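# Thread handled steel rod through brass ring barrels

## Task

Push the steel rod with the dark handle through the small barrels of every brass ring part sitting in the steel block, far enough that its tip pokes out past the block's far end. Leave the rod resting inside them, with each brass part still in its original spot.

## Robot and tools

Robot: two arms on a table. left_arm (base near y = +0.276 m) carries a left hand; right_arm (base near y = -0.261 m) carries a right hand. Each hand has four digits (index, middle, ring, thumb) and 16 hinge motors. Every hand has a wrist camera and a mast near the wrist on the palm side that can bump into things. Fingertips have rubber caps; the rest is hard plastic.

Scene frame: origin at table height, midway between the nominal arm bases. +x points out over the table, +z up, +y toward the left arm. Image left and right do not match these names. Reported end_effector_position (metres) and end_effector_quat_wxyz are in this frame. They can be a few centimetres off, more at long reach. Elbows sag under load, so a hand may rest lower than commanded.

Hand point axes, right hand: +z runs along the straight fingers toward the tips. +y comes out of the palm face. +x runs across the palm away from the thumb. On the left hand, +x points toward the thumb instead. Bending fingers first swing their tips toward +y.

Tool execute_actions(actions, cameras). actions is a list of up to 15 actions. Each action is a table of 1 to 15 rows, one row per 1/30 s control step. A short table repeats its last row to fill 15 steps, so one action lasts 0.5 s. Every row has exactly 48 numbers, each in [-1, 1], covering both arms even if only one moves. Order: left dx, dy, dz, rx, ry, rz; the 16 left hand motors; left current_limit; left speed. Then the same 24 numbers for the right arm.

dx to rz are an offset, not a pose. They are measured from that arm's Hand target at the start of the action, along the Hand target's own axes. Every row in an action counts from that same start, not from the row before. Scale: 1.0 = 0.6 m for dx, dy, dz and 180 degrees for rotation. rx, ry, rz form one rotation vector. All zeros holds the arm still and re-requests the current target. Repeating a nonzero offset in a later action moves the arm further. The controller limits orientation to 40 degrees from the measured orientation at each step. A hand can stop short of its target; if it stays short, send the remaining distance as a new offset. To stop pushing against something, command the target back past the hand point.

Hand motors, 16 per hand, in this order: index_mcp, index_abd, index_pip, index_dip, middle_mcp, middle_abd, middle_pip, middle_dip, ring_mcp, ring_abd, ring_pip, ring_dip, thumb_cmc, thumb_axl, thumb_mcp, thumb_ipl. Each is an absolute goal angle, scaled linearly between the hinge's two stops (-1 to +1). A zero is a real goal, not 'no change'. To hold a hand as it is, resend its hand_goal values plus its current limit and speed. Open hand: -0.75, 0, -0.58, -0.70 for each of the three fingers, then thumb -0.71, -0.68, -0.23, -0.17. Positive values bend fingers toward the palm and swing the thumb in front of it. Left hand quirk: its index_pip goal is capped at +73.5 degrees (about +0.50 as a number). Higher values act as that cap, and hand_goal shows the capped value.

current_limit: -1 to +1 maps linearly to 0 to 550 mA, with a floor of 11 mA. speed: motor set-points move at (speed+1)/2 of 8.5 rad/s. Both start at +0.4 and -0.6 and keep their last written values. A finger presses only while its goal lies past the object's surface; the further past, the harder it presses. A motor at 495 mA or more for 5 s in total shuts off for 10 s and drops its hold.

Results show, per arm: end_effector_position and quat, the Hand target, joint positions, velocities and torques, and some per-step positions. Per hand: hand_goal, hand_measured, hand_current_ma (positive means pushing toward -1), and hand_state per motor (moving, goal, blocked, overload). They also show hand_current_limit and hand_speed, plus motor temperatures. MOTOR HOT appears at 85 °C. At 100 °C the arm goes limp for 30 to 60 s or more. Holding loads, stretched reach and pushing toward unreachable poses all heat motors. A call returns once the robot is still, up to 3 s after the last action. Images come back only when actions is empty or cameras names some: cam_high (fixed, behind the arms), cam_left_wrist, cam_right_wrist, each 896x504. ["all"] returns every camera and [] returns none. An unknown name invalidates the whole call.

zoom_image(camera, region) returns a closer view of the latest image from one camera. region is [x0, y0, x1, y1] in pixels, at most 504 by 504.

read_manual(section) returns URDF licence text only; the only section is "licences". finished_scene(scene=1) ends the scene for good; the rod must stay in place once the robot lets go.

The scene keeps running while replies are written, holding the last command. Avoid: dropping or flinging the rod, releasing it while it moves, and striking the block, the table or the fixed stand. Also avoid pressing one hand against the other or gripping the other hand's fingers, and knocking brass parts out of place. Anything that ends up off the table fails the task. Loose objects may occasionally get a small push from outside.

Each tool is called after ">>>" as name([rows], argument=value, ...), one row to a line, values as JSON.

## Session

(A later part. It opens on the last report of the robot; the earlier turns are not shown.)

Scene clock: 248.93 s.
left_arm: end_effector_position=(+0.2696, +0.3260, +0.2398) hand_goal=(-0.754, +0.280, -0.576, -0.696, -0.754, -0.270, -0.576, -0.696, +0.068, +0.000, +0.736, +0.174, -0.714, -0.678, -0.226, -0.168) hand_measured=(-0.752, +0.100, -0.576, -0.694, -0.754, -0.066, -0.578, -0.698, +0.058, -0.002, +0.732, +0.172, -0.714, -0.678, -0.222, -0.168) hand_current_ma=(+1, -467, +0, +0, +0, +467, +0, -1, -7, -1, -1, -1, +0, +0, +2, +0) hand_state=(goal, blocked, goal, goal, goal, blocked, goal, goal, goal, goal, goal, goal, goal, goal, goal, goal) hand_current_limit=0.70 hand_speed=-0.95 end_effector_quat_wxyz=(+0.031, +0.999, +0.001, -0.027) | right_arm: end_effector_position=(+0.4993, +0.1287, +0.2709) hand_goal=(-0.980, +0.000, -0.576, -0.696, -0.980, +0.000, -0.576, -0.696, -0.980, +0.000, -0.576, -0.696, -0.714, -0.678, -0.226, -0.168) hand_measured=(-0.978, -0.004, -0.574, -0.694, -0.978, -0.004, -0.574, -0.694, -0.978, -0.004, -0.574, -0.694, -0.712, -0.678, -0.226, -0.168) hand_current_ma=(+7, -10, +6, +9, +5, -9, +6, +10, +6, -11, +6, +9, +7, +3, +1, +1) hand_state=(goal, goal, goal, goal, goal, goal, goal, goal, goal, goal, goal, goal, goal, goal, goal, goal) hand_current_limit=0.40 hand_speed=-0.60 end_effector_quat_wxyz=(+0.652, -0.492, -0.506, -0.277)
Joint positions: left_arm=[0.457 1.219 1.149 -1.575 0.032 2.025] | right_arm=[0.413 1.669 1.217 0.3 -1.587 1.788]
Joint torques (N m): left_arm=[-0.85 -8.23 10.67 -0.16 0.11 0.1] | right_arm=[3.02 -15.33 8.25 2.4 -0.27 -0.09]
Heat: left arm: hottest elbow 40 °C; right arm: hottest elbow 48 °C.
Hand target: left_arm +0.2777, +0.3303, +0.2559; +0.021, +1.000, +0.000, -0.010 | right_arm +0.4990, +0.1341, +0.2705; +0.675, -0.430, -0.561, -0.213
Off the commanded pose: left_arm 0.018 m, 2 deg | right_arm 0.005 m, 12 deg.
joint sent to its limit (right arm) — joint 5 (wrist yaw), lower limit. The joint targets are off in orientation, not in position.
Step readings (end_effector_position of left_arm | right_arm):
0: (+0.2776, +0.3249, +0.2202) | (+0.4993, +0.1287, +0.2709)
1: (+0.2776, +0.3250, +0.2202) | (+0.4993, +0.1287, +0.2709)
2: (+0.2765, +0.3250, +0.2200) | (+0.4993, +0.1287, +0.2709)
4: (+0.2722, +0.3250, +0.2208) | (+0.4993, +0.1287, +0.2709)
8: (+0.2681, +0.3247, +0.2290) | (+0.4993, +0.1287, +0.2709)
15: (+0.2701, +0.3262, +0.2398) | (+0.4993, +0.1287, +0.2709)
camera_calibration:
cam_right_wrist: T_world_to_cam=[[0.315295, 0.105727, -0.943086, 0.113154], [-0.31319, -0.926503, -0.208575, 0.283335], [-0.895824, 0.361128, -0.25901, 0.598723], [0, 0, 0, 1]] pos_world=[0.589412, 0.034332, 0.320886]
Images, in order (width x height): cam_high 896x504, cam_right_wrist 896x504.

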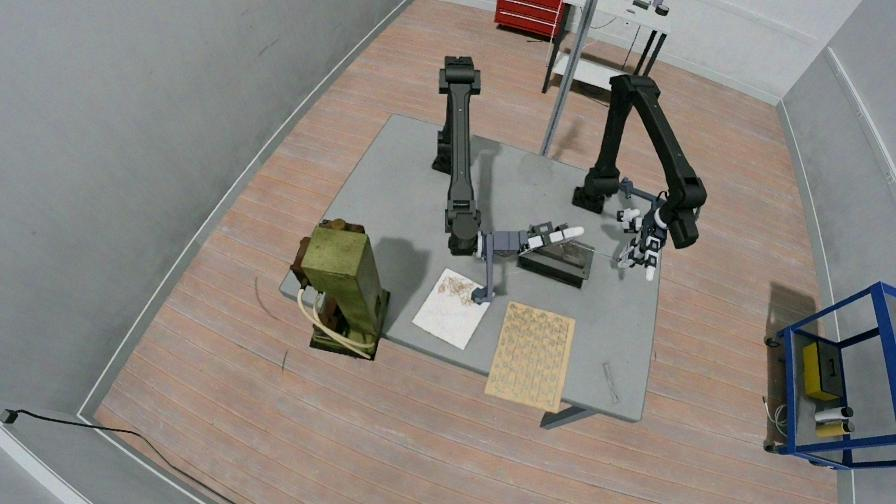

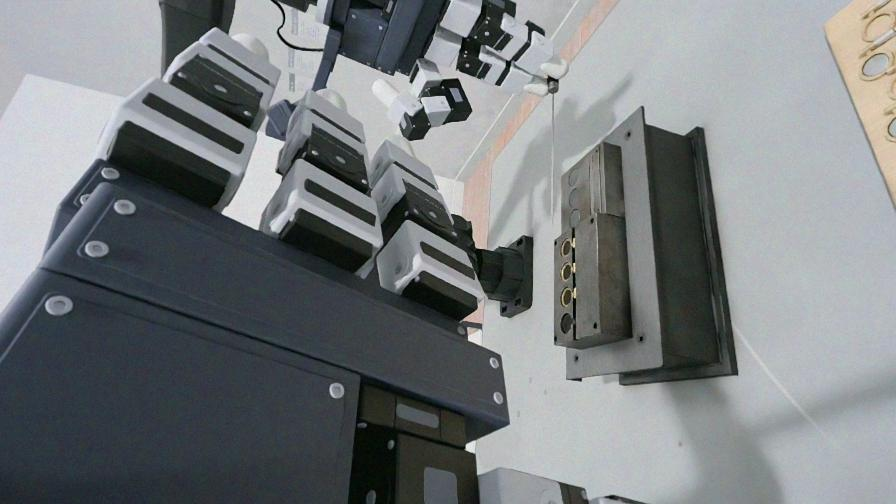

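>>> execute_actions([
  [[0,0,0.035,0,0,0,-0.754,0.28,-0.576,-0.696,-0.754,-0.27,-0.576,-0.696,0.068,0,0.737,0.174,-0.714,-0.678,-0.226,-0.168,0.7,-0.95,0,0,0,0,0,0,-0.98,0,-0.576,-0.696,-0.98,0,-0.576,-0.696,-0.98,0,-0.576,-0.696,-0.714,-0.678,-0.226,-0.168,0.4,-0.6]],
], cameras=["cam_right_wrist", "cam_high"])

>>> zoom_image(camera="cam_right_wrist", region=[540, 190, 610, 280])

>>> zoom_image(camera="cam_high", region=[545, 230, 605, 264])

Scene clock: 250.30 s.
left_arm: end_effector_position=(+0.2768, +0.3296, +0.2368) hand_goal=(-0.754, +0.280, -0.576, -0.696, -0.754, -0.270, -0.576, -0.696, +0.068, +0.000, +0.736, +0.174, -0.714, -0.678, -0.226, -0.168) hand_measured=(-0.752, +0.100, -0.576, -0.694, -0.754, -0.066, -0.578, -0.698, +0.058, -0.002, +0.732, +0.172, -0.714, -0.678, -0.222, -0.168) hand_current_ma=(+1, -467, +0, +0, +0, +467, +0, -1, -7, -1, -1, -1, +0, +0, +2, +0) hand_state=(goal, blocked, goal, goal, goal, blocked, goal, goal, goal, goal, goal, goal, goal, goal, goal, goal) hand_current_limit=0.70 hand_speed=-0.95 end_effector_quat_wxyz=(+0.023, +1.000, +0.001, -0.011) | right_arm: end_effector_position=(+0.4993, +0.1287, +0.2709) hand_goal=(-0.980, +0.000, -0.576, -0.696, -0.980, +0.000, -0.576, -0.696, -0.980, +0.000, -0.576, -0.696, -0.714, -0.678, -0.226, -0.168) hand_measured=(-0.978, -0.004, -0.574, -0.694, -0.978, -0.004, -0.574, -0.694, -0.978, -0.004, -0.574, -0.694, -0.712, -0.678, -0.226, -0.168) hand_current_ma=(+7, -10, +6, +9, +5, -9, +6, +10, +6, -11, +6, +9, +7, +3, +1, +1) hand_state=(goal, goal, goal, goal, goal, goal, goal, goal, goal, goal, goal, goal, goal, goal, goal, goal) hand_current_limit=0.40 hand_speed=-0.60 end_effector_quat_wxyz=(+0.652, -0.492, -0.506, -0.277)
Joint positions: left_arm=[0.457 1.219 1.144 -1.536 0.032 2.025] | right_arm=[0.413 1.669 1.217 0.3 -1.587 1.788]
Joint torques (N m): left_arm=[-0.85 -8.23 7.3 0.54 0.11 0.08] | right_arm=[3.19 -15.56 8.44 2.33 -0.21 -0.12]
Motor temperatures (°C): left_arm=[29 33 40 24 29 25] | right_arm=[31 27 47 26 23 28]
Heat: left arm: hottest elbow 40 °C; right arm: hottest elbow 47 °C.
Hand target: left_arm +0.2773, +0.3294, +0.2349; +0.021, +1.000, +0.000, -0.010 | right_arm +0.4990, +0.1341, +0.2705; +0.675, -0.430, -0.561, -0.213
Off the commanded pose: left_arm 0.002 m, 0 deg | right_arm 0.005 m, 12 deg.
joint sent to its limit (right arm) — joint 5 (wrist yaw), lower limit. The joint targets are off in orientation, not in position.
Step readings (end_effector_position of left_arm | right_arm):
0: (+0.2696, +0.3260, +0.2398) | (+0.4993, +0.1287, +0.2709)
1: (+0.2696, +0.3260, +0.2398) | (+0.4993, +0.1287, +0.2709)
2: (+0.2697, +0.3261, +0.2398) | (+0.4993, +0.1287, +0.2709)
4: (+0.2718, +0.3271, +0.2395) | (+0.4993, +0.1287, +0.2709)
8: (+0.2762, +0.3293, +0.2389) | (+0.4993, +0.1287, +0.2709)
15: (+0.2767, +0.3295, +0.2369) | (+0.4993, +0.1287, +0.2709)
camera_calibration:
cam_right_wrist: T_world_to_cam=[[0.315295, 0.105727, -0.943086, 0.113154], [-0.31319, -0.926503, -0.208575, 0.283335], [-0.895824, 0.361128, -0.25901, 0.598723], [0, 0, 0, 1]] pos_world=[0.589412, 0.034332, 0.320886]
Images, in order (width x height): cam_high 896x504, cam_right_wrist 896x504.

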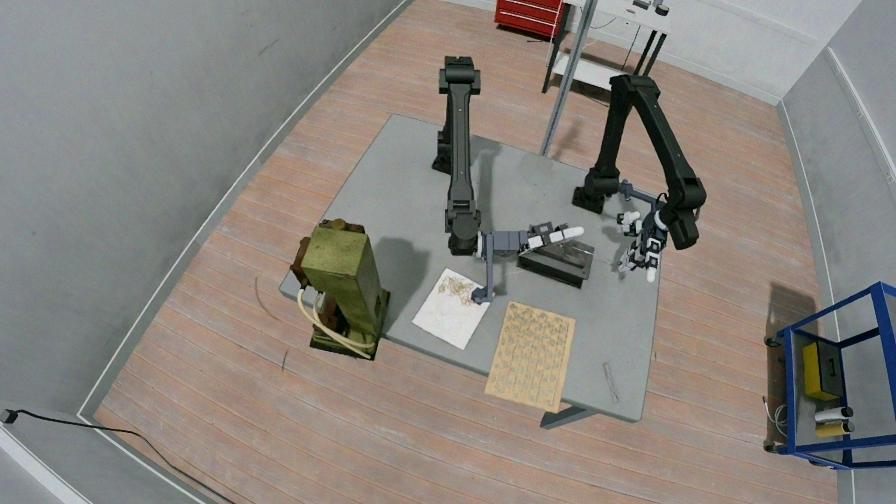

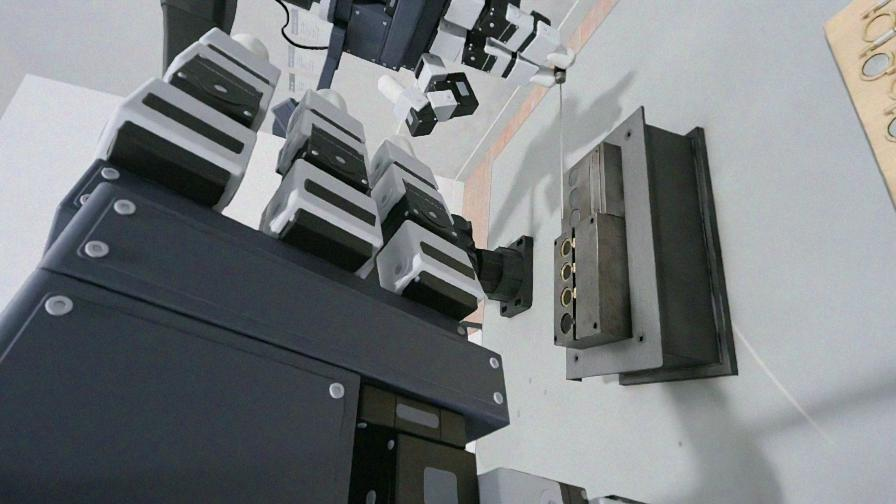

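Scaled by 5.600 from the camera's 896x504 image, which has a finer 1280x720 frame.

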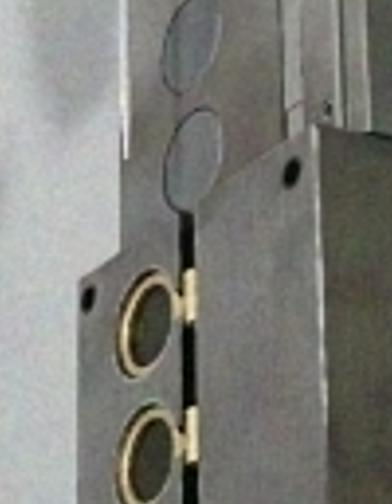

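Scaled by 8.400 from the camera's 896x504 image, which has a finer 1280x720 frame.

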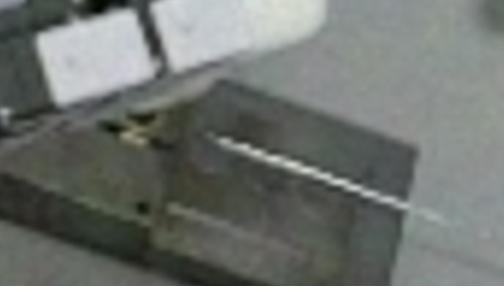

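>>> execute_actions(actions=[])

Scene clock: 253.67 s.
left_arm: end_effector_position=(+0.2768, +0.3296, +0.2368) hand_goal=(-0.754, +0.280, -0.576, -0.696, -0.754, -0.270, -0.576, -0.696, +0.068, +0.000, +0.736, +0.174, -0.714, -0.678, -0.226, -0.168) hand_measured=(-0.752, +0.100, -0.576, -0.694, -0.754, -0.066, -0.578, -0.698, +0.058, -0.002, +0.732, +0.172, -0.714, -0.678, -0.222, -0.168) hand_current_ma=(+1, -468, +0, +0, +0, +467, +0, -1, -7, -1, -1, -1, +0, +0, +2, +0) hand_state=(goal, blocked, goal, goal, goal, blocked, goal, goal, goal, goal, goal, goal, goal, goal, goal, goal) hand_current_limit=0.70 hand_speed=-0.95 end_effector_quat_wxyz=(+0.023, +1.000, +0.001, -0.011) | right_arm: end_effector_position=(+0.4993, +0.1287, +0.2709) hand_goal=(-0.980, +0.000, -0.576, -0.696, -0.980, +0.000, -0.576, -0.696, -0.980, +0.000, -0.576, -0.696, -0.714, -0.678, -0.226, -0.168) hand_measured=(-0.978, -0.004, -0.574, -0.694, -0.978, -0.004, -0.574, -0.694, -0.978, -0.004, -0.574, -0.694, -0.712, -0.678, -0.226, -0.168) hand_current_ma=(+7, -10, +6, +9, +5, -9, +6, +10, +6, -11, +6, +9, +7, +3, +1, +1) hand_state=(goal, goal, goal, goal, goal, goal, goal, goal, goal, goal, goal, goal, goal, goal, goal, goal) hand_current_limit=0.40 hand_speed=-0.60 end_effector_quat_wxyz=(+0.652, -0.492, -0.506, -0.277)
Joint positions: left_arm=[0.457 1.219 1.144 -1.536 0.032 2.025] | right_arm=[0.413 1.669 1.217 0.3 -1.587 1.788]
Joint velocities: within noise
Joint torques (N m): left_arm=[-1.61 -8.06 7.3 0.4 0.1 0.1] | right_arm=[2.43 -15.62 8.73 2.29 -0.23 -0.14]
Motor temperatures (°C): left_arm=[29 33 40 24 29 25] | right_arm=[31 27 47 26 23 28]
Heat: left arm: hottest elbow 40 °C; right arm: hottest elbow 47 °C.
Hand target: left_arm +0.2773, +0.3294, +0.2349; +0.021, +1.000, +0.000, -0.010 | right_arm +0.4990, +0.1341, +0.2705; +0.675, -0.430, -0.561, -0.213
Off the commanded pose: left_arm 0.002 m, 0 deg | right_arm 0.005 m, 12 deg.
camera_calibration:
cam_left_wrist: T_world_to_cam=[[-0.790395, 0.609076, -0.0655875, 0.00774731], [0.403247, 0.597891, 0.692761, -0.524319], [0.461159, 0.521107, -0.718178, -0.00437698], [0, 0, 0, 1]] pos_world=[0.219572, 0.311048, 0.360593]
cam_right_wrist: T_world_to_cam=[[0.315295, 0.105727, -0.943086, 0.113154], [-0.31319, -0.926503, -0.208575, 0.283335], [-0.895824, 0.361128, -0.25901, 0.598723], [0, 0, 0, 1]] pos_world=[0.589412, 0.034332, 0.320886]

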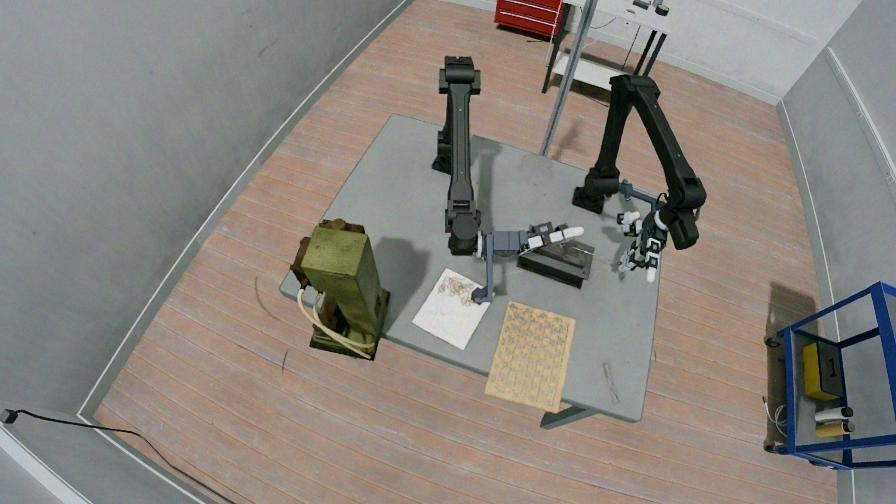

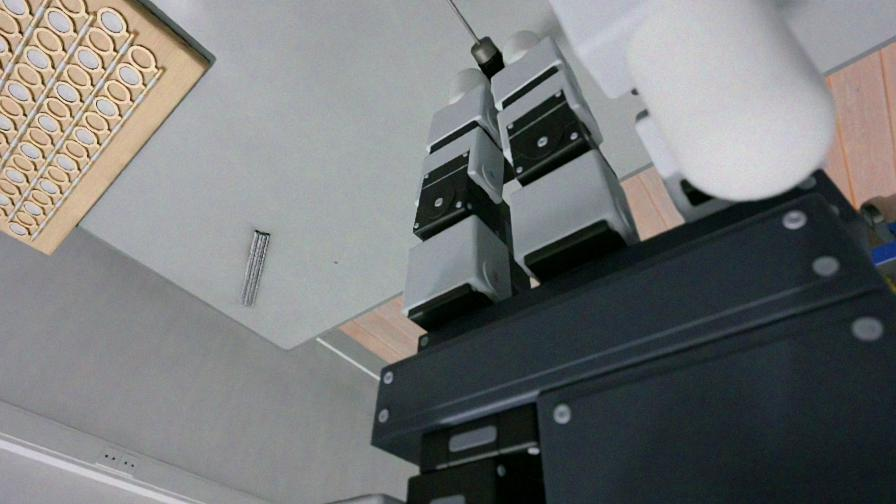

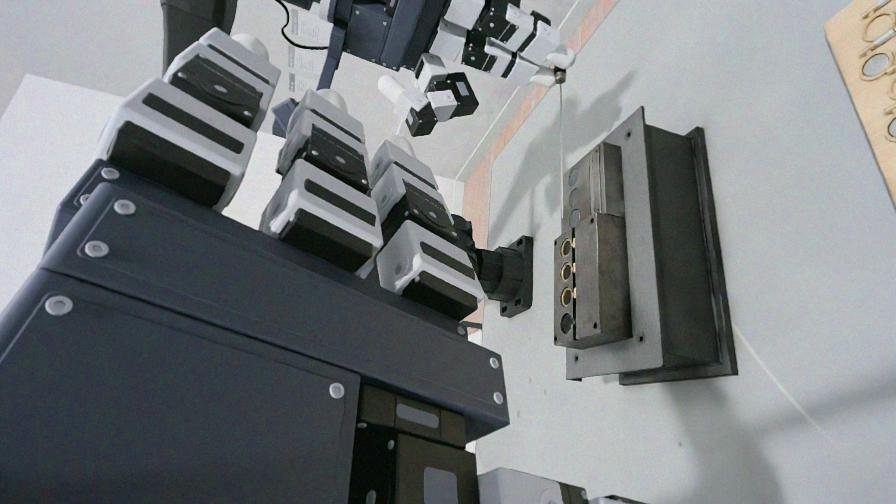

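>>> zoom_image(camera="cam_right_wrist", region=[540, 60, 660, 360])

>>> zoom_image(camera="cam_high", region=[510, 210, 610, 300])

>>> zoom_image(camera="cam_left_wrist", region=[400, 0, 540, 100])

Scaled by 1.680 from the camera's 896x504 image, which has a finer 1280x720 frame.

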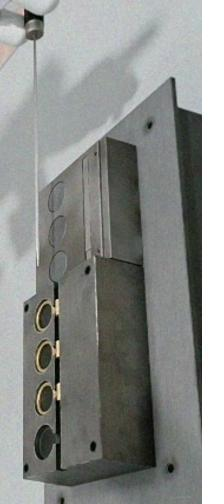

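Scaled by 5.040 from the camera's 896x504 image, which has a finer 1280x720 frame.

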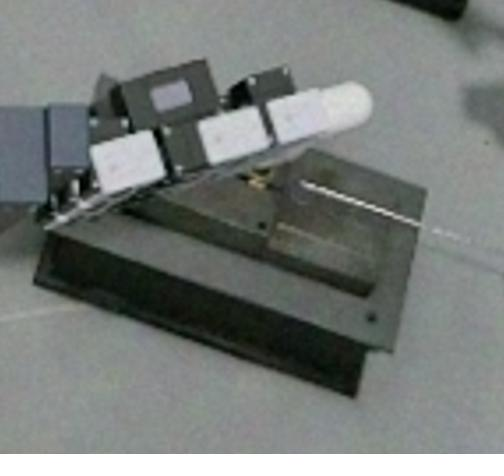

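Scaled by 3.600 from the camera's 896x504 image, which has a finer 1280x720 frame.

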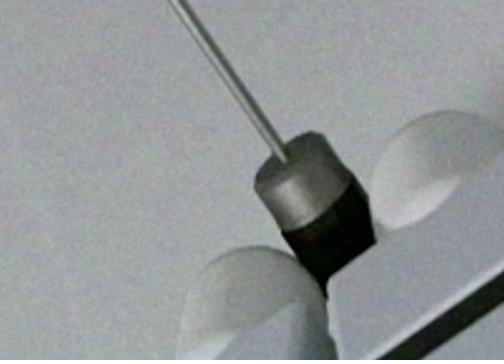

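>>> execute_actions([
  [[0.009,0,0.008,0,0,0,-0.754,0.28,-0.576,-0.696,-0.754,-0.27,-0.576,-0.696,0.068,0,0.737,0.174,-0.714,-0.678,-0.226,-0.168,0.7,-0.95,0,0,0,0,0,0,-0.98,0,-0.576,-0.696,-0.98,0,-0.576,-0.696,-0.98,0,-0.576,-0.696,-0.714,-0.678,-0.226,-0.168,0.4,-0.6]],
], cameras=["cam_high","cam_right_wrist"])

Scene clock: 255.47 s.
left_arm: end_effector_position=(+0.2802, +0.3307, +0.2364) hand_goal=(-0.754, +0.280, -0.576, -0.696, -0.754, -0.270, -0.576, -0.696, +0.068, +0.000, +0.736, +0.174, -0.714, -0.678, -0.226, -0.168) hand_measured=(-0.752, +0.100, -0.576, -0.694, -0.754, -0.066, -0.578, -0.698, +0.058, -0.002, +0.732, +0.172, -0.714, -0.678, -0.222, -0.168) hand_current_ma=(+1, -468, +0, +0, +0, +467, +0, -1, -7, -1, -1, -1, +0, +0, +2, +0) hand_state=(goal, blocked, goal, goal, goal, blocked, goal, goal, goal, goal, goal, goal, goal, goal, goal, goal) hand_current_limit=0.70 hand_speed=-0.95 end_effector_quat_wxyz=(+0.020, +1.000, +0.000, -0.005) | right_arm: end_effector_position=(+0.4993, +0.1287, +0.2709) hand_goal=(-0.980, +0.000, -0.576, -0.696, -0.980, +0.000, -0.576, -0.696, -0.980, +0.000, -0.576, -0.696, -0.714, -0.678, -0.226, -0.168) hand_measured=(-0.978, -0.004, -0.574, -0.694, -0.978, -0.004, -0.574, -0.694, -0.978, -0.004, -0.574, -0.694, -0.712, -0.678, -0.226, -0.168) hand_current_ma=(+7, -10, +6, +9, +5, -9, +6, +10, +6, -11, +6, +9, +7, +3, +1, +1) hand_state=(goal, goal, goal, goal, goal, goal, goal, goal, goal, goal, goal, goal, goal, goal, goal, goal) hand_current_limit=0.40 hand_speed=-0.60 end_effector_quat_wxyz=(+0.652, -0.492, -0.506, -0.277)
Joint positions: left_arm=[0.456 1.219 1.144 -1.521 0.032 2.025] | right_arm=[0.413 1.669 1.217 0.3 -1.587 1.788]
Joint torques (N m): left_arm=[-1.61 -6.77 7.17 0.35 0.11 0.03] | right_arm=[2.9 -15.33 8.5 2.35 -0.25 -0.14]
Heat: left arm: hottest elbow 40 °C; right arm: hottest elbow 47 °C.
Hand target: left_arm +0.2826, +0.3292, +0.2300; +0.021, +1.000, +0.000, -0.010 | right_arm +0.4990, +0.1341, +0.2705; +0.675, -0.430, -0.561, -0.213
Off the commanded pose: left_arm 0.007 m, 1 deg | right_arm 0.005 m, 12 deg.
joint sent to its limit (right arm) — joint 5 (wrist yaw), lower limit. The joint targets are off in orientation, not in position.
Step readings (end_effector_position of left_arm | right_arm):
0: (+0.2768, +0.3296, +0.2368) | (+0.4993, +0.1287, +0.2709)
1: (+0.2768, +0.3296, +0.2368) | (+0.4993, +0.1287, +0.2709)
2: (+0.2770, +0.3297, +0.2367) | (+0.4993, +0.1287, +0.2709)
4: (+0.2781, +0.3301, +0.2366) | (+0.4993, +0.1287, +0.2709)
8: (+0.2797, +0.3305, +0.2364) | (+0.4993, +0.1287, +0.2709)
15: (+0.2801, +0.3307, +0.2364) | (+0.4993, +0.1287, +0.2709)
camera_calibration:
cam_right_wrist: T_world_to_cam=[[0.315295, 0.105727, -0.943086, 0.113154], [-0.31319, -0.926503, -0.208575, 0.283335], [-0.895824, 0.361128, -0.25901, 0.598723], [0, 0, 0, 1]] pos_world=[0.589412, 0.034332, 0.320886]
Images, in order (width x height): cam_high 896x504, cam_right_wrist 896x504.

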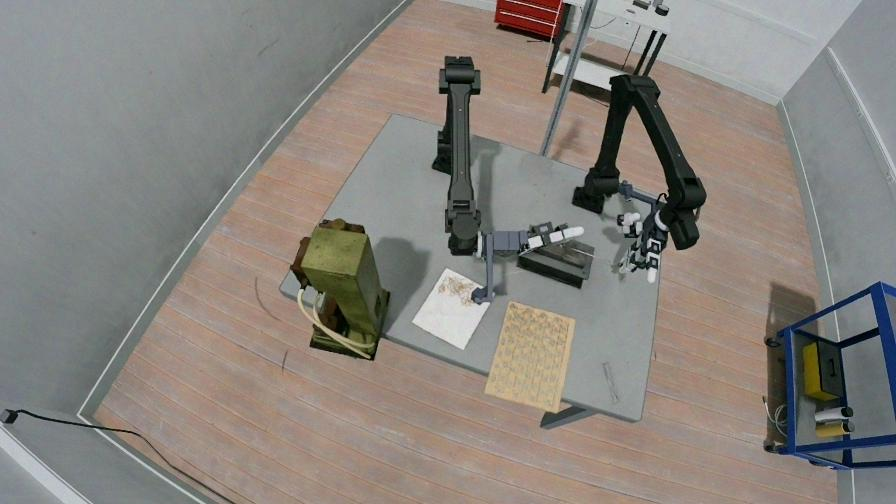

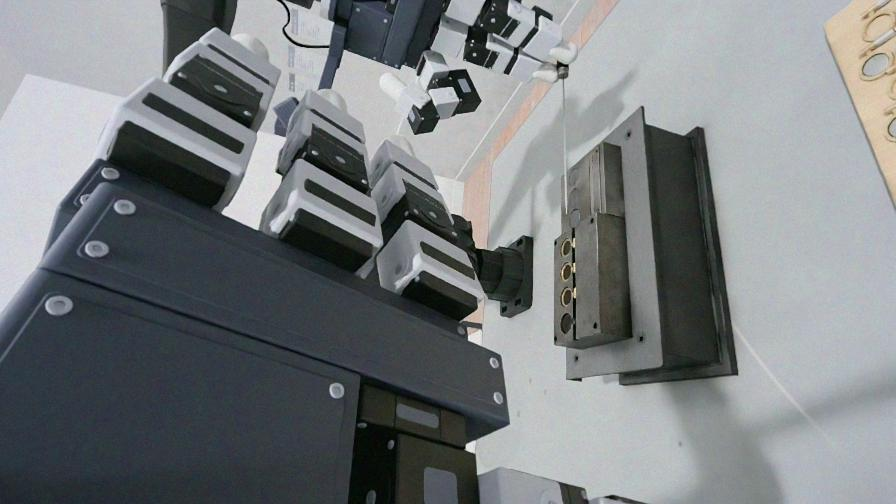

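>>> zoom_image(camera="cam_right_wrist", region=[540, 190, 610, 280])

>>> zoom_image(camera="cam_high", region=[545, 225, 605, 265])

Scaled by 5.600 from the camera's 896x504 image, which has a finer 1280x720 frame.

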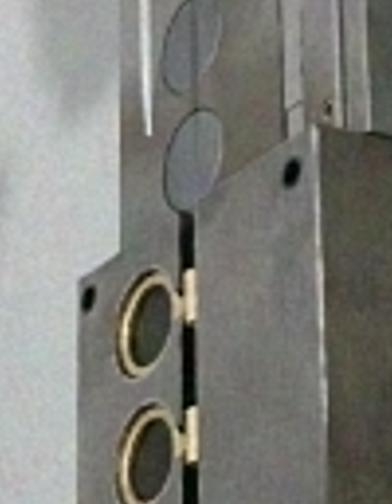

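Scaled by 8.400 from the camera's 896x504 image, which has a finer 1280x720 frame.

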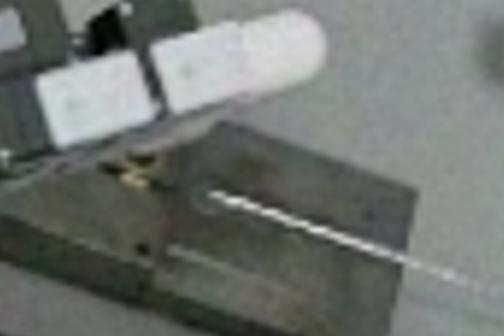

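>>> execute_actions([
  [[0,0,0.007,0,0,0,-0.754,0.28,-0.576,-0.696,-0.754,-0.27,-0.576,-0.696,0.068,0,0.737,0.174,-0.714,-0.678,-0.226,-0.168,0.7,-0.95,0,0,0,0,0,0,-0.98,0,-0.576,-0.696,-0.98,0,-0.576,-0.696,-0.98,0,-0.576,-0.696,-0.714,-0.678,-0.226,-0.168,0.4,-0.6]],
], cameras=["cam_high","cam_right_wrist"])

>>> zoom_image(camera="cam_right_wrist", region=[540, 190, 610, 280])

>>> zoom_image(camera="cam_high", region=[545, 225, 605, 265])

Scene clock: 257.60 s.
left_arm: end_effector_position=(+0.2795, +0.3304, +0.2316) hand_goal=(-0.754, +0.280, -0.576, -0.696, -0.754, -0.270, -0.576, -0.696, +0.068, +0.000, +0.736, +0.174, -0.714, -0.678, -0.226, -0.168) hand_measured=(-0.752, +0.100, -0.576, -0.694, -0.754, -0.066, -0.578, -0.698, +0.058, -0.002, +0.732, +0.172, -0.714, -0.678, -0.222, -0.168) hand_current_ma=(+1, -468, +0, +0, +0, +467, +0, -1, -7, -1, -1, -1, +0, +0, +2, +0) hand_state=(goal, blocked, goal, goal, goal, blocked, goal, goal, goal, goal, goal, goal, goal, goal, goal, goal) hand_current_limit=0.70 hand_speed=-0.95 end_effector_quat_wxyz=(+0.020, +1.000, +0.000, -0.005) | right_arm: end_effector_position=(+0.4993, +0.1287, +0.2709) hand_goal=(-0.980, +0.000, -0.576, -0.696, -0.980, +0.000, -0.576, -0.696, -0.980, +0.000, -0.576, -0.696, -0.714, -0.678, -0.226, -0.168) hand_measured=(-0.978, -0.004, -0.574, -0.694, -0.978, -0.004, -0.574, -0.694, -0.978, -0.004, -0.574, -0.694, -0.712, -0.678, -0.226, -0.168) hand_current_ma=(+7, -10, +6, +9, +5, -9, +6, +10, +6, -11, +6, +9, +7, +3, +1, +1) hand_state=(goal, goal, goal, goal, goal, goal, goal, goal, goal, goal, goal, goal, goal, goal, goal, goal) hand_current_limit=0.40 hand_speed=-0.60 end_effector_quat_wxyz=(+0.652, -0.492, -0.506, -0.277)
Joint positions: left_arm=[0.456 1.219 1.131 -1.51 0.032 2.025] | right_arm=[0.413 1.669 1.217 0.3 -1.587 1.788]
Joint torques (N m): left_arm=[-1.26 -6.95 7.19 0.55 0.11 0] | right_arm=[3.08 -15.62 8.42 2.43 -0.27 -0.14]
Heat: left arm: hottest elbow 40 °C; right arm: hottest elbow 46 °C.
Hand target: left_arm +0.2825, +0.3290, +0.2258; +0.021, +1.000, +0.000, -0.010 | right_arm +0.4990, +0.1341, +0.2705; +0.675, -0.430, -0.561, -0.213
Off the commanded pose: left_arm 0.007 m, 1 deg | right_arm 0.005 m, 12 deg.
joint sent to its limit (right arm) — joint 5 (wrist yaw), lower limit. The joint targets are off in orientation, not in position.
Step readings (end_effector_position of left_arm | right_arm):
0: (+0.2802, +0.3307, +0.2364) | (+0.4993, +0.1287, +0.2709)
1: (+0.2801, +0.3307, +0.2362) | (+0.4993, +0.1287, +0.2709)
2: (+0.2802, +0.3307, +0.2359) | (+0.4993, +0.1287, +0.2709)
4: (+0.2801, +0.3307, +0.2345) | (+0.4993, +0.1287, +0.2709)
8: (+0.2792, +0.3302, +0.2319) | (+0.4993, +0.1287, +0.2709)
15: (+0.2795, +0.3304, +0.2316) | (+0.4993, +0.1287, +0.2709)
camera_calibration:
cam_right_wrist: T_world_to_cam=[[0.315295, 0.105727, -0.943086, 0.113154], [-0.31319, -0.926503, -0.208575, 0.283335], [-0.895824, 0.361128, -0.25901, 0.598723], [0, 0, 0, 1]] pos_world=[0.589412, 0.034332, 0.320886]
Images, in order (width x height): cam_high 896x504, cam_right_wrist 896x504.

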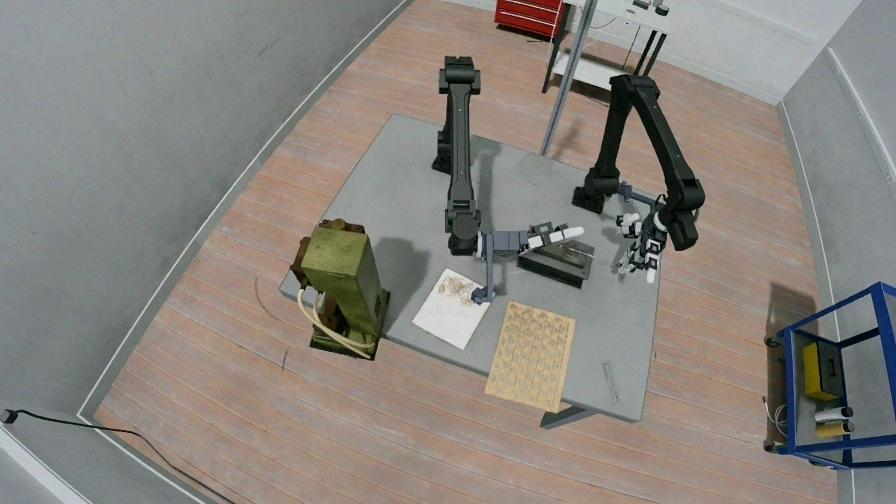

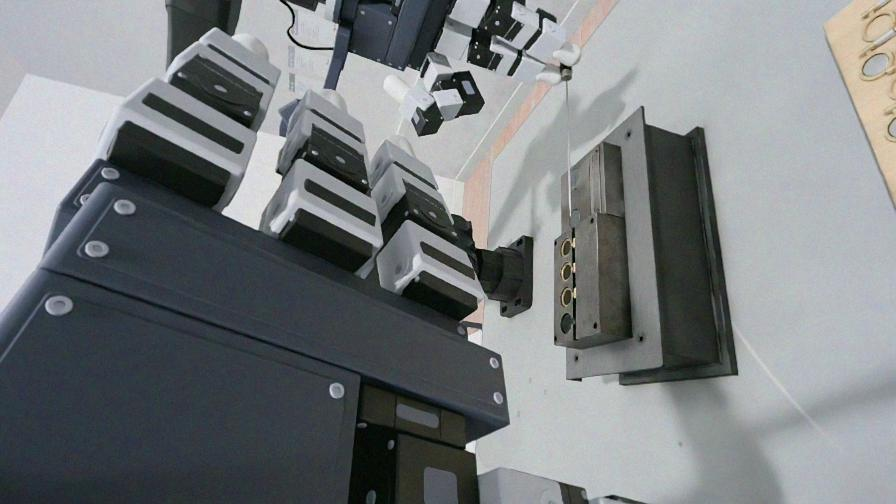

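Scaled by 5.600 from the camera's 896x504 image, which has a finer 1280x720 frame.

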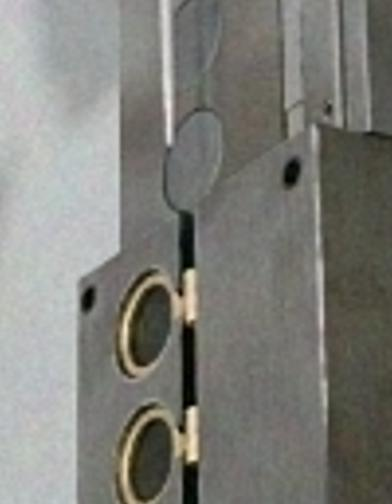

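Scaled by 8.400 from the camera's 896x504 image, which has a finer 1280x720 frame.

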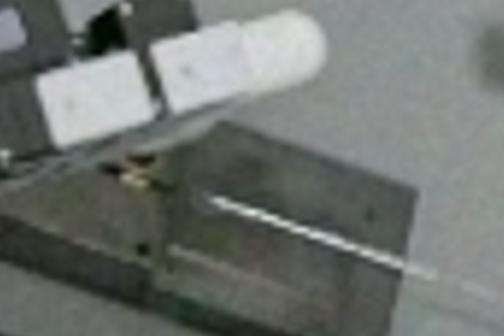

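>>> execute_actions([
  [[0,0,0.006,0,0,0,-0.754,0.28,-0.576,-0.696,-0.754,-0.27,-0.576,-0.696,0.068,0,0.737,0.174,-0.714,-0.678,-0.226,-0.168,0.7,-0.95,0,0,0,0,0,0,-0.98,0,-0.576,-0.696,-0.98,0,-0.576,-0.696,-0.98,0,-0.576,-0.696,-0.714,-0.678,-0.226,-0.168,0.4,-0.6]],
], cameras=["cam_high","cam_right_wrist"])

>>> zoom_image(camera="cam_right_wrist", region=[540, 190, 610, 280])

>>> zoom_image(camera="cam_high", region=[545, 225, 605, 265])

Scene clock: 259.43 s.
left_arm: end_effector_position=(+0.2794, +0.3302, +0.2283) hand_goal=(-0.754, +0.280, -0.576, -0.696, -0.754, -0.270, -0.576, -0.696, +0.068, +0.000, +0.736, +0.174, -0.714, -0.678, -0.226, -0.168) hand_measured=(-0.752, +0.100, -0.576, -0.694, -0.754, -0.066, -0.578, -0.698, +0.058, -0.002, +0.732, +0.172, -0.714, -0.678, -0.222, -0.168) hand_current_ma=(+1, -467, +0, +0, +0, +467, +0, -1, -7, -1, -1, -1, +0, +0, +2, +0) hand_state=(goal, blocked, goal, goal, goal, blocked, goal, goal, goal, goal, goal, goal, goal, goal, goal, goal) hand_current_limit=0.70 hand_speed=-0.95 end_effector_quat_wxyz=(+0.020, +1.000, +0.000, -0.005) | right_arm: end_effector_position=(+0.4993, +0.1287, +0.2709) hand_goal=(-0.980, +0.000, -0.576, -0.696, -0.980, +0.000, -0.576, -0.696, -0.980, +0.000, -0.576, -0.696, -0.714, -0.678, -0.226, -0.168) hand_measured=(-0.978, -0.004, -0.574, -0.694, -0.978, -0.004, -0.574, -0.694, -0.978, -0.004, -0.574, -0.694, -0.712, -0.678, -0.226, -0.168) hand_current_ma=(+7, -10, +6, +9, +5, -9, +6, +10, +6, -11, +6, +9, +7, +3, +1, +1) hand_state=(goal, goal, goal, goal, goal, goal, goal, goal, goal, goal, goal, goal, goal, goal, goal, goal) hand_current_limit=0.40 hand_speed=-0.60 end_effector_quat_wxyz=(+0.652, -0.492, -0.506, -0.277)
Joint positions: left_arm=[0.456 1.219 1.122 -1.5 0.032 2.025] | right_arm=[0.413 1.669 1.217 0.3 -1.587 1.788]
Joint torques (N m): left_arm=[-1.79 -6.89 7.25 0.57 0.14 -0.01] | right_arm=[3.19 -15.09 8.54 2.22 -0.26 -0.18]
Heat: left arm: hottest elbow 40 °C; right arm: hottest elbow 46 °C.
Hand target: left_arm +0.2824, +0.3288, +0.2221; +0.021, +1.000, -0.001, -0.010 | right_arm +0.4990, +0.1341, +0.2705; +0.675, -0.430, -0.561, -0.213
Off the commanded pose: left_arm 0.007 m, 1 deg | right_arm 0.005 m, 12 deg.
joint sent to its limit (right arm) — joint 5 (wrist yaw), lower limit. The joint targets are off in orientation, not in position.
Step readings (end_effector_position of left_arm | right_arm):
0: (+0.2795, +0.3304, +0.2316) | (+0.4993, +0.1287, +0.2709)
1: (+0.2795, +0.3304, +0.2316) | (+0.4993, +0.1287, +0.2709)
2: (+0.2796, +0.3304, +0.2315) | (+0.4993, +0.1287, +0.2709)
4: (+0.2800, +0.3306, +0.2307) | (+0.4993, +0.1287, +0.2709)
8: (+0.2794, +0.3302, +0.2287) | (+0.4993, +0.1287, +0.2709)
15: (+0.2794, +0.3302, +0.2283) | (+0.4993, +0.1287, +0.2709)
camera_calibration:
cam_right_wrist: T_world_to_cam=[[0.315295, 0.105727, -0.943086, 0.113154], [-0.31319, -0.926503, -0.208575, 0.283335], [-0.895824, 0.361128, -0.25901, 0.598723], [0, 0, 0, 1]] pos_world=[0.589412, 0.034332, 0.320886]
Images, in order (width x height): cam_high 896x504, cam_right_wrist 896x504.

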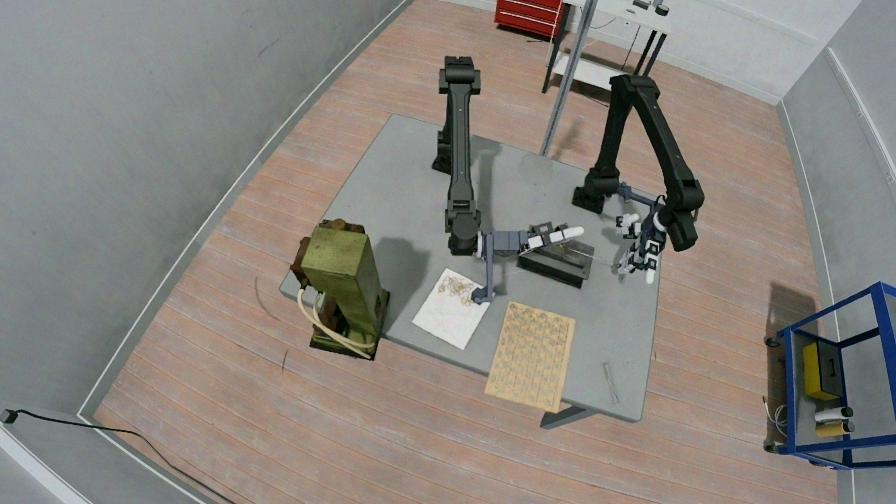

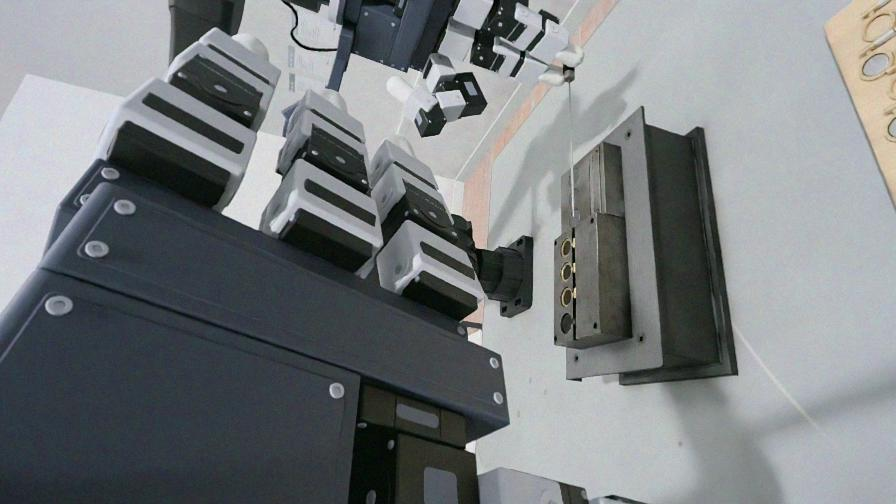

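Scaled by 5.600 from the camera's 896x504 image, which has a finer 1280x720 frame.

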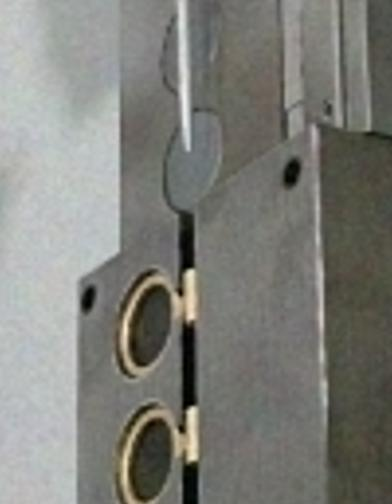

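Scaled by 8.400 from the camera's 896x504 image, which has a finer 1280x720 frame.

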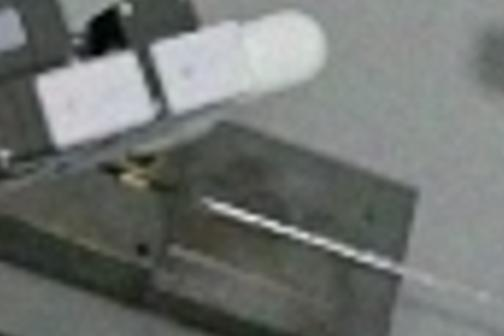

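>>> execute_actions([
  [[0.001,0.0133,0,0,0,0,-0.754,0.28,-0.576,-0.696,-0.754,-0.27,-0.576,-0.696,0.068,0,0.737,0.174,-0.714,-0.678,-0.226,-0.168,0.7,-0.95,0,0,0,0,0,0,-0.98,0,-0.576,-0.696,-0.98,0,-0.576,-0.696,-0.98,0,-0.576,-0.696,-0.714,-0.678,-0.226,-0.168,0.4,-0.6]],
], cameras=["cam_high","cam_right_wrist"])

>>> zoom_image(camera="cam_right_wrist", region=[540, 190, 610, 280])

>>> zoom_image(camera="cam_high", region=[545, 225, 605, 265])

Scene clock: 261.97 s.
left_arm: end_effector_position=(+0.2807, +0.3223, +0.2263) hand_goal=(-0.754, +0.280, -0.576, -0.696, -0.754, -0.270, -0.576, -0.696, +0.068, +0.000, +0.736, +0.174, -0.714, -0.678, -0.226, -0.168) hand_measured=(-0.752, +0.100, -0.576, -0.694, -0.754, -0.066, -0.578, -0.698, +0.058, -0.002, +0.732, +0.172, -0.714, -0.678, -0.222, -0.168) hand_current_ma=(+1, -467, +0, +0, +0, +467, +0, -1, -7, -1, -1, -1, +0, +0, +2, +0) hand_state=(goal, blocked, goal, goal, goal, blocked, goal, goal, goal, goal, goal, goal, goal, goal, goal, goal) hand_current_limit=0.70 hand_speed=-0.95 end_effector_quat_wxyz=(+0.021, +1.000, -0.003, -0.008) | right_arm: end_effector_position=(+0.4993, +0.1287, +0.2709) hand_goal=(-0.980, +0.000, -0.576, -0.696, -0.980, +0.000, -0.576, -0.696, -0.980, +0.000, -0.576, -0.696, -0.714, -0.678, -0.226, -0.168) hand_measured=(-0.978, -0.004, -0.574, -0.694, -0.978, -0.004, -0.574, -0.694, -0.978, -0.004, -0.574, -0.694, -0.712, -0.678, -0.226, -0.168) hand_current_ma=(+7, -10, +6, +9, +5, -9, +6, +10, +6, -11, +6, +9, +7, +3, +1, +1) hand_state=(goal, goal, goal, goal, goal, goal, goal, goal, goal, goal, goal, goal, goal, goal, goal, goal) hand_current_limit=0.40 hand_speed=-0.60 end_effector_quat_wxyz=(+0.652, -0.492, -0.506, -0.277)
Joint positions: left_arm=[0.432 1.219 1.117 -1.5 0.031 2.008] | right_arm=[0.413 1.669 1.217 0.3 -1.587 1.788]
Joint torques (N m): left_arm=[-1.32 -7.59 7.17 0.51 0.14 -0.02] | right_arm=[2.67 -15.15 8.5 2.35 -0.21 -0.08]
Heat: left arm: hottest elbow 40 °C; right arm: hottest elbow 46 °C.
Hand target: left_arm +0.2830, +0.3209, +0.2226; +0.021, +1.000, -0.001, -0.010 | right_arm +0.4990, +0.1341, +0.2705; +0.675, -0.430, -0.561, -0.213
Off the commanded pose: left_arm 0.005 m, 0 deg | right_arm 0.005 m, 12 deg.
joint sent to its limit (right arm) — joint 5 (wrist yaw), lower limit. The joint targets are off in orientation, not in position.
Step readings (end_effector_position of left_arm | right_arm):
0: (+0.2794, +0.3302, +0.2283) | (+0.4993, +0.1287, +0.2709)
1: (+0.2794, +0.3302, +0.2283) | (+0.4993, +0.1287, +0.2709)
2: (+0.2796, +0.3299, +0.2283) | (+0.4993, +0.1287, +0.2709)
4: (+0.2799, +0.3281, +0.2279) | (+0.4993, +0.1287, +0.2709)
8: (+0.2802, +0.3233, +0.2266) | (+0.4993, +0.1287, +0.2709)
15: (+0.2806, +0.3223, +0.2263) | (+0.4993, +0.1287, +0.2709)
camera_calibration:
cam_right_wrist: T_world_to_cam=[[0.315295, 0.105727, -0.943086, 0.113154], [-0.31319, -0.926503, -0.208575, 0.283335], [-0.895824, 0.361128, -0.25901, 0.598723], [0, 0, 0, 1]] pos_world=[0.589412, 0.034332, 0.320886]
Images, in order (width x height): cam_high 896x504, cam_right_wrist 896x504.

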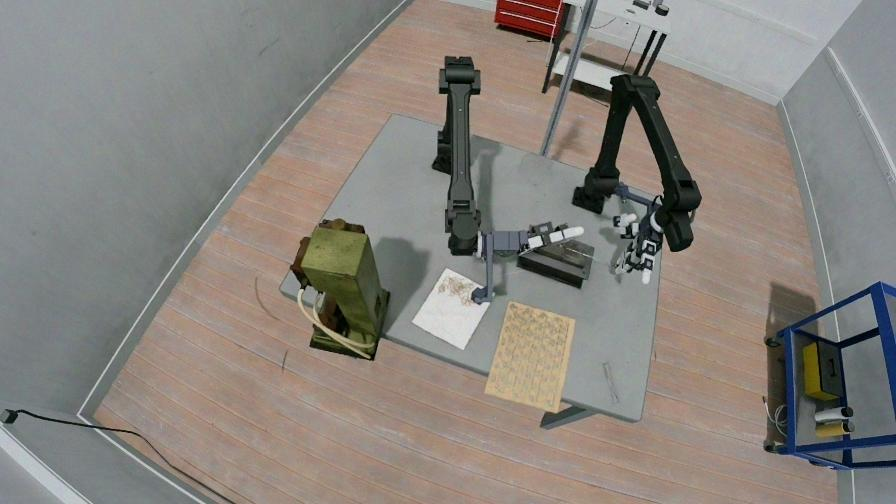

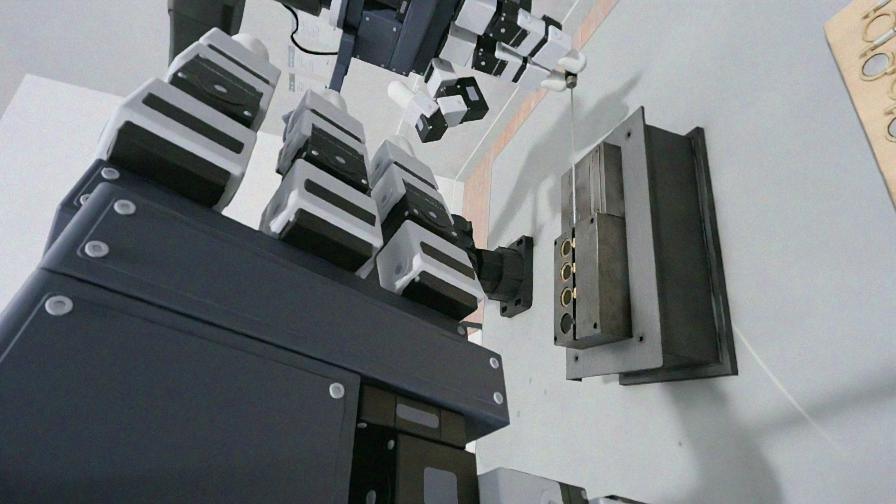

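Scaled by 5.600 from the camera's 896x504 image, which has a finer 1280x720 frame.

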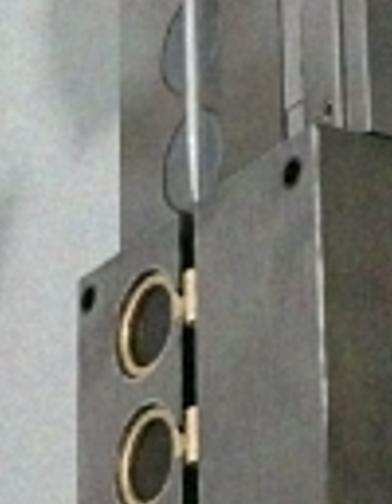

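Scaled by 8.400 from the camera's 896x504 image, which has a finer 1280x720 frame.

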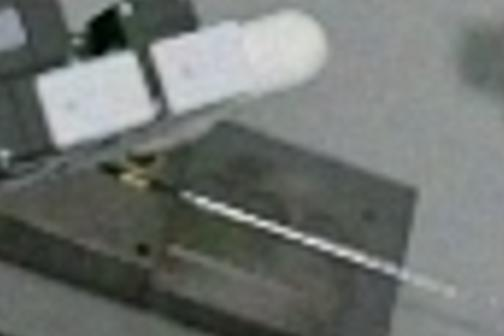

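>>> zoom_image(camera="cam_high", region=[552, 236, 582, 258])

>>> zoom_image(camera="cam_right_wrist", region=[560, 210, 590, 250])

Scaled by 16.800 from the camera's 896x504 image, which has a finer 1280x720 frame.

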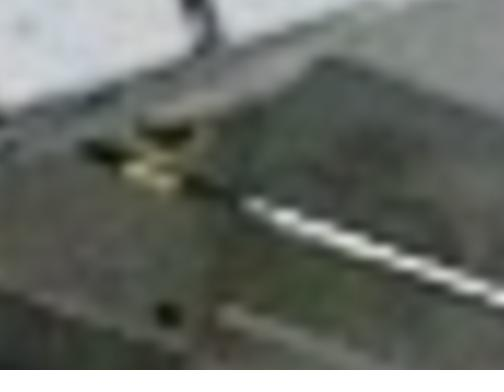

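Scaled by 12.600 from the camera's 896x504 image, which has a finer 1280x720 frame.

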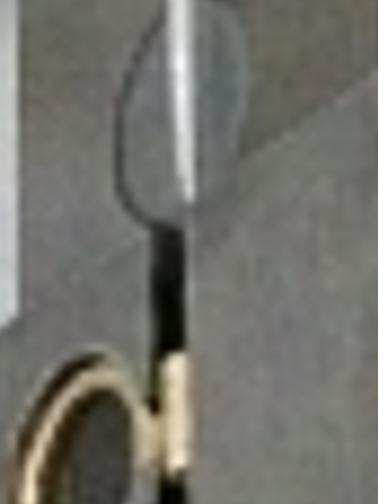

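>>> execute_actions([
  [[0.003,-0.02,-0.04,0,0,0,-0.754,0.28,-0.576,-0.696,-0.754,-0.27,-0.576,-0.696,0.068,0,0.737,0.174,-0.714,-0.678,-0.226,-0.168,0.7,-0.95,0,0,0,0,0,0,-0.98,0,-0.576,-0.696,-0.98,0,-0.576,-0.696,-0.98,0,-0.576,-0.696,-0.714,-0.678,-0.226,-0.168,0.4,-0.6]],
])

Scene clock: 267.60 s.
left_arm: end_effector_position=(+0.2760, +0.3263, +0.2345) hand_goal=(-0.754, +0.280, -0.576, -0.696, -0.754, -0.270, -0.576, -0.696, +0.068, +0.000, +0.736, +0.174, -0.714, -0.678, -0.226, -0.168) hand_measured=(-0.752, +0.100, -0.576, -0.694, -0.754, -0.066, -0.578, -0.698, +0.058, -0.002, +0.732, +0.172, -0.714, -0.678, -0.222, -0.168) hand_current_ma=(+1, -468, +0, +0, +0, +467, +0, -1, -7, -1, -1, -1, +0, +0, +2, +0) hand_state=(goal, blocked, goal, goal, goal, blocked, goal, goal, goal, goal, goal, goal, goal, goal, goal, goal) hand_current_limit=0.70 hand_speed=-0.95 end_effector_quat_wxyz=(+0.027, +0.999, +0.002, -0.019) | right_arm: end_effector_position=(+0.4993, +0.1287, +0.2709) hand_goal=(-0.980, +0.000, -0.576, -0.696, -0.980, +0.000, -0.576, -0.696, -0.980, +0.000, -0.576, -0.696, -0.714, -0.678, -0.226, -0.168) hand_measured=(-0.978, -0.004, -0.574, -0.694, -0.978, -0.004, -0.574, -0.694, -0.978, -0.004, -0.574, -0.694, -0.712, -0.678, -0.226, -0.168) hand_current_ma=(+7, -10, +6, +9, +5, -9, +6, +10, +6, -11, +6, +9, +7, +3, +1, +1) hand_state=(goal, goal, goal, goal, goal, goal, goal, goal, goal, goal, goal, goal, goal, goal, goal, goal) hand_current_limit=0.40 hand_speed=-0.60 end_effector_quat_wxyz=(+0.652, -0.492, -0.506, -0.277)
Joint positions: left_arm=[0.449 1.225 1.141 -1.545 0.031 2.015] | right_arm=[0.413 1.669 1.217 0.3 -1.587 1.788]
Joint torques (N m): left_arm=[-0.73 -6.36 10.8 -0.18 0.09 0.29] | right_arm=[3.19 -15.09 8.61 2.56 -0.23 -0.15]
Heat: left arm: hottest elbow 40 °C; right arm: hottest elbow 45 °C.
Hand target: left_arm +0.2853, +0.3339, +0.2461; +0.021, +1.000, -0.001, -0.010 | right_arm +0.4990, +0.1341, +0.2705; +0.675, -0.430, -0.561, -0.213
Off the commanded pose: left_arm 0.017 m, 1 deg | right_arm 0.005 m, 12 deg.
joint sent to its limit (right arm) — joint 5 (wrist yaw), lower limit. The joint targets are off in orientation, not in position.
Step readings (end_effector_position of left_arm | right_arm):
0: (+0.2808, +0.3223, +0.2263) | (+0.4993, +0.1287, +0.2709)
1: (+0.2808, +0.3223, +0.2263) | (+0.4993, +0.1287, +0.2709)
2: (+0.2805, +0.3222, +0.2263) | (+0.4993, +0.1287, +0.2709)
4: (+0.2780, +0.3215, +0.2267) | (+0.4993, +0.1287, +0.2709)
8: (+0.2746, +0.3235, +0.2295) | (+0.4993, +0.1287, +0.2709)
15: (+0.2763, +0.3264, +0.2345) | (+0.4993, +0.1287, +0.2709)


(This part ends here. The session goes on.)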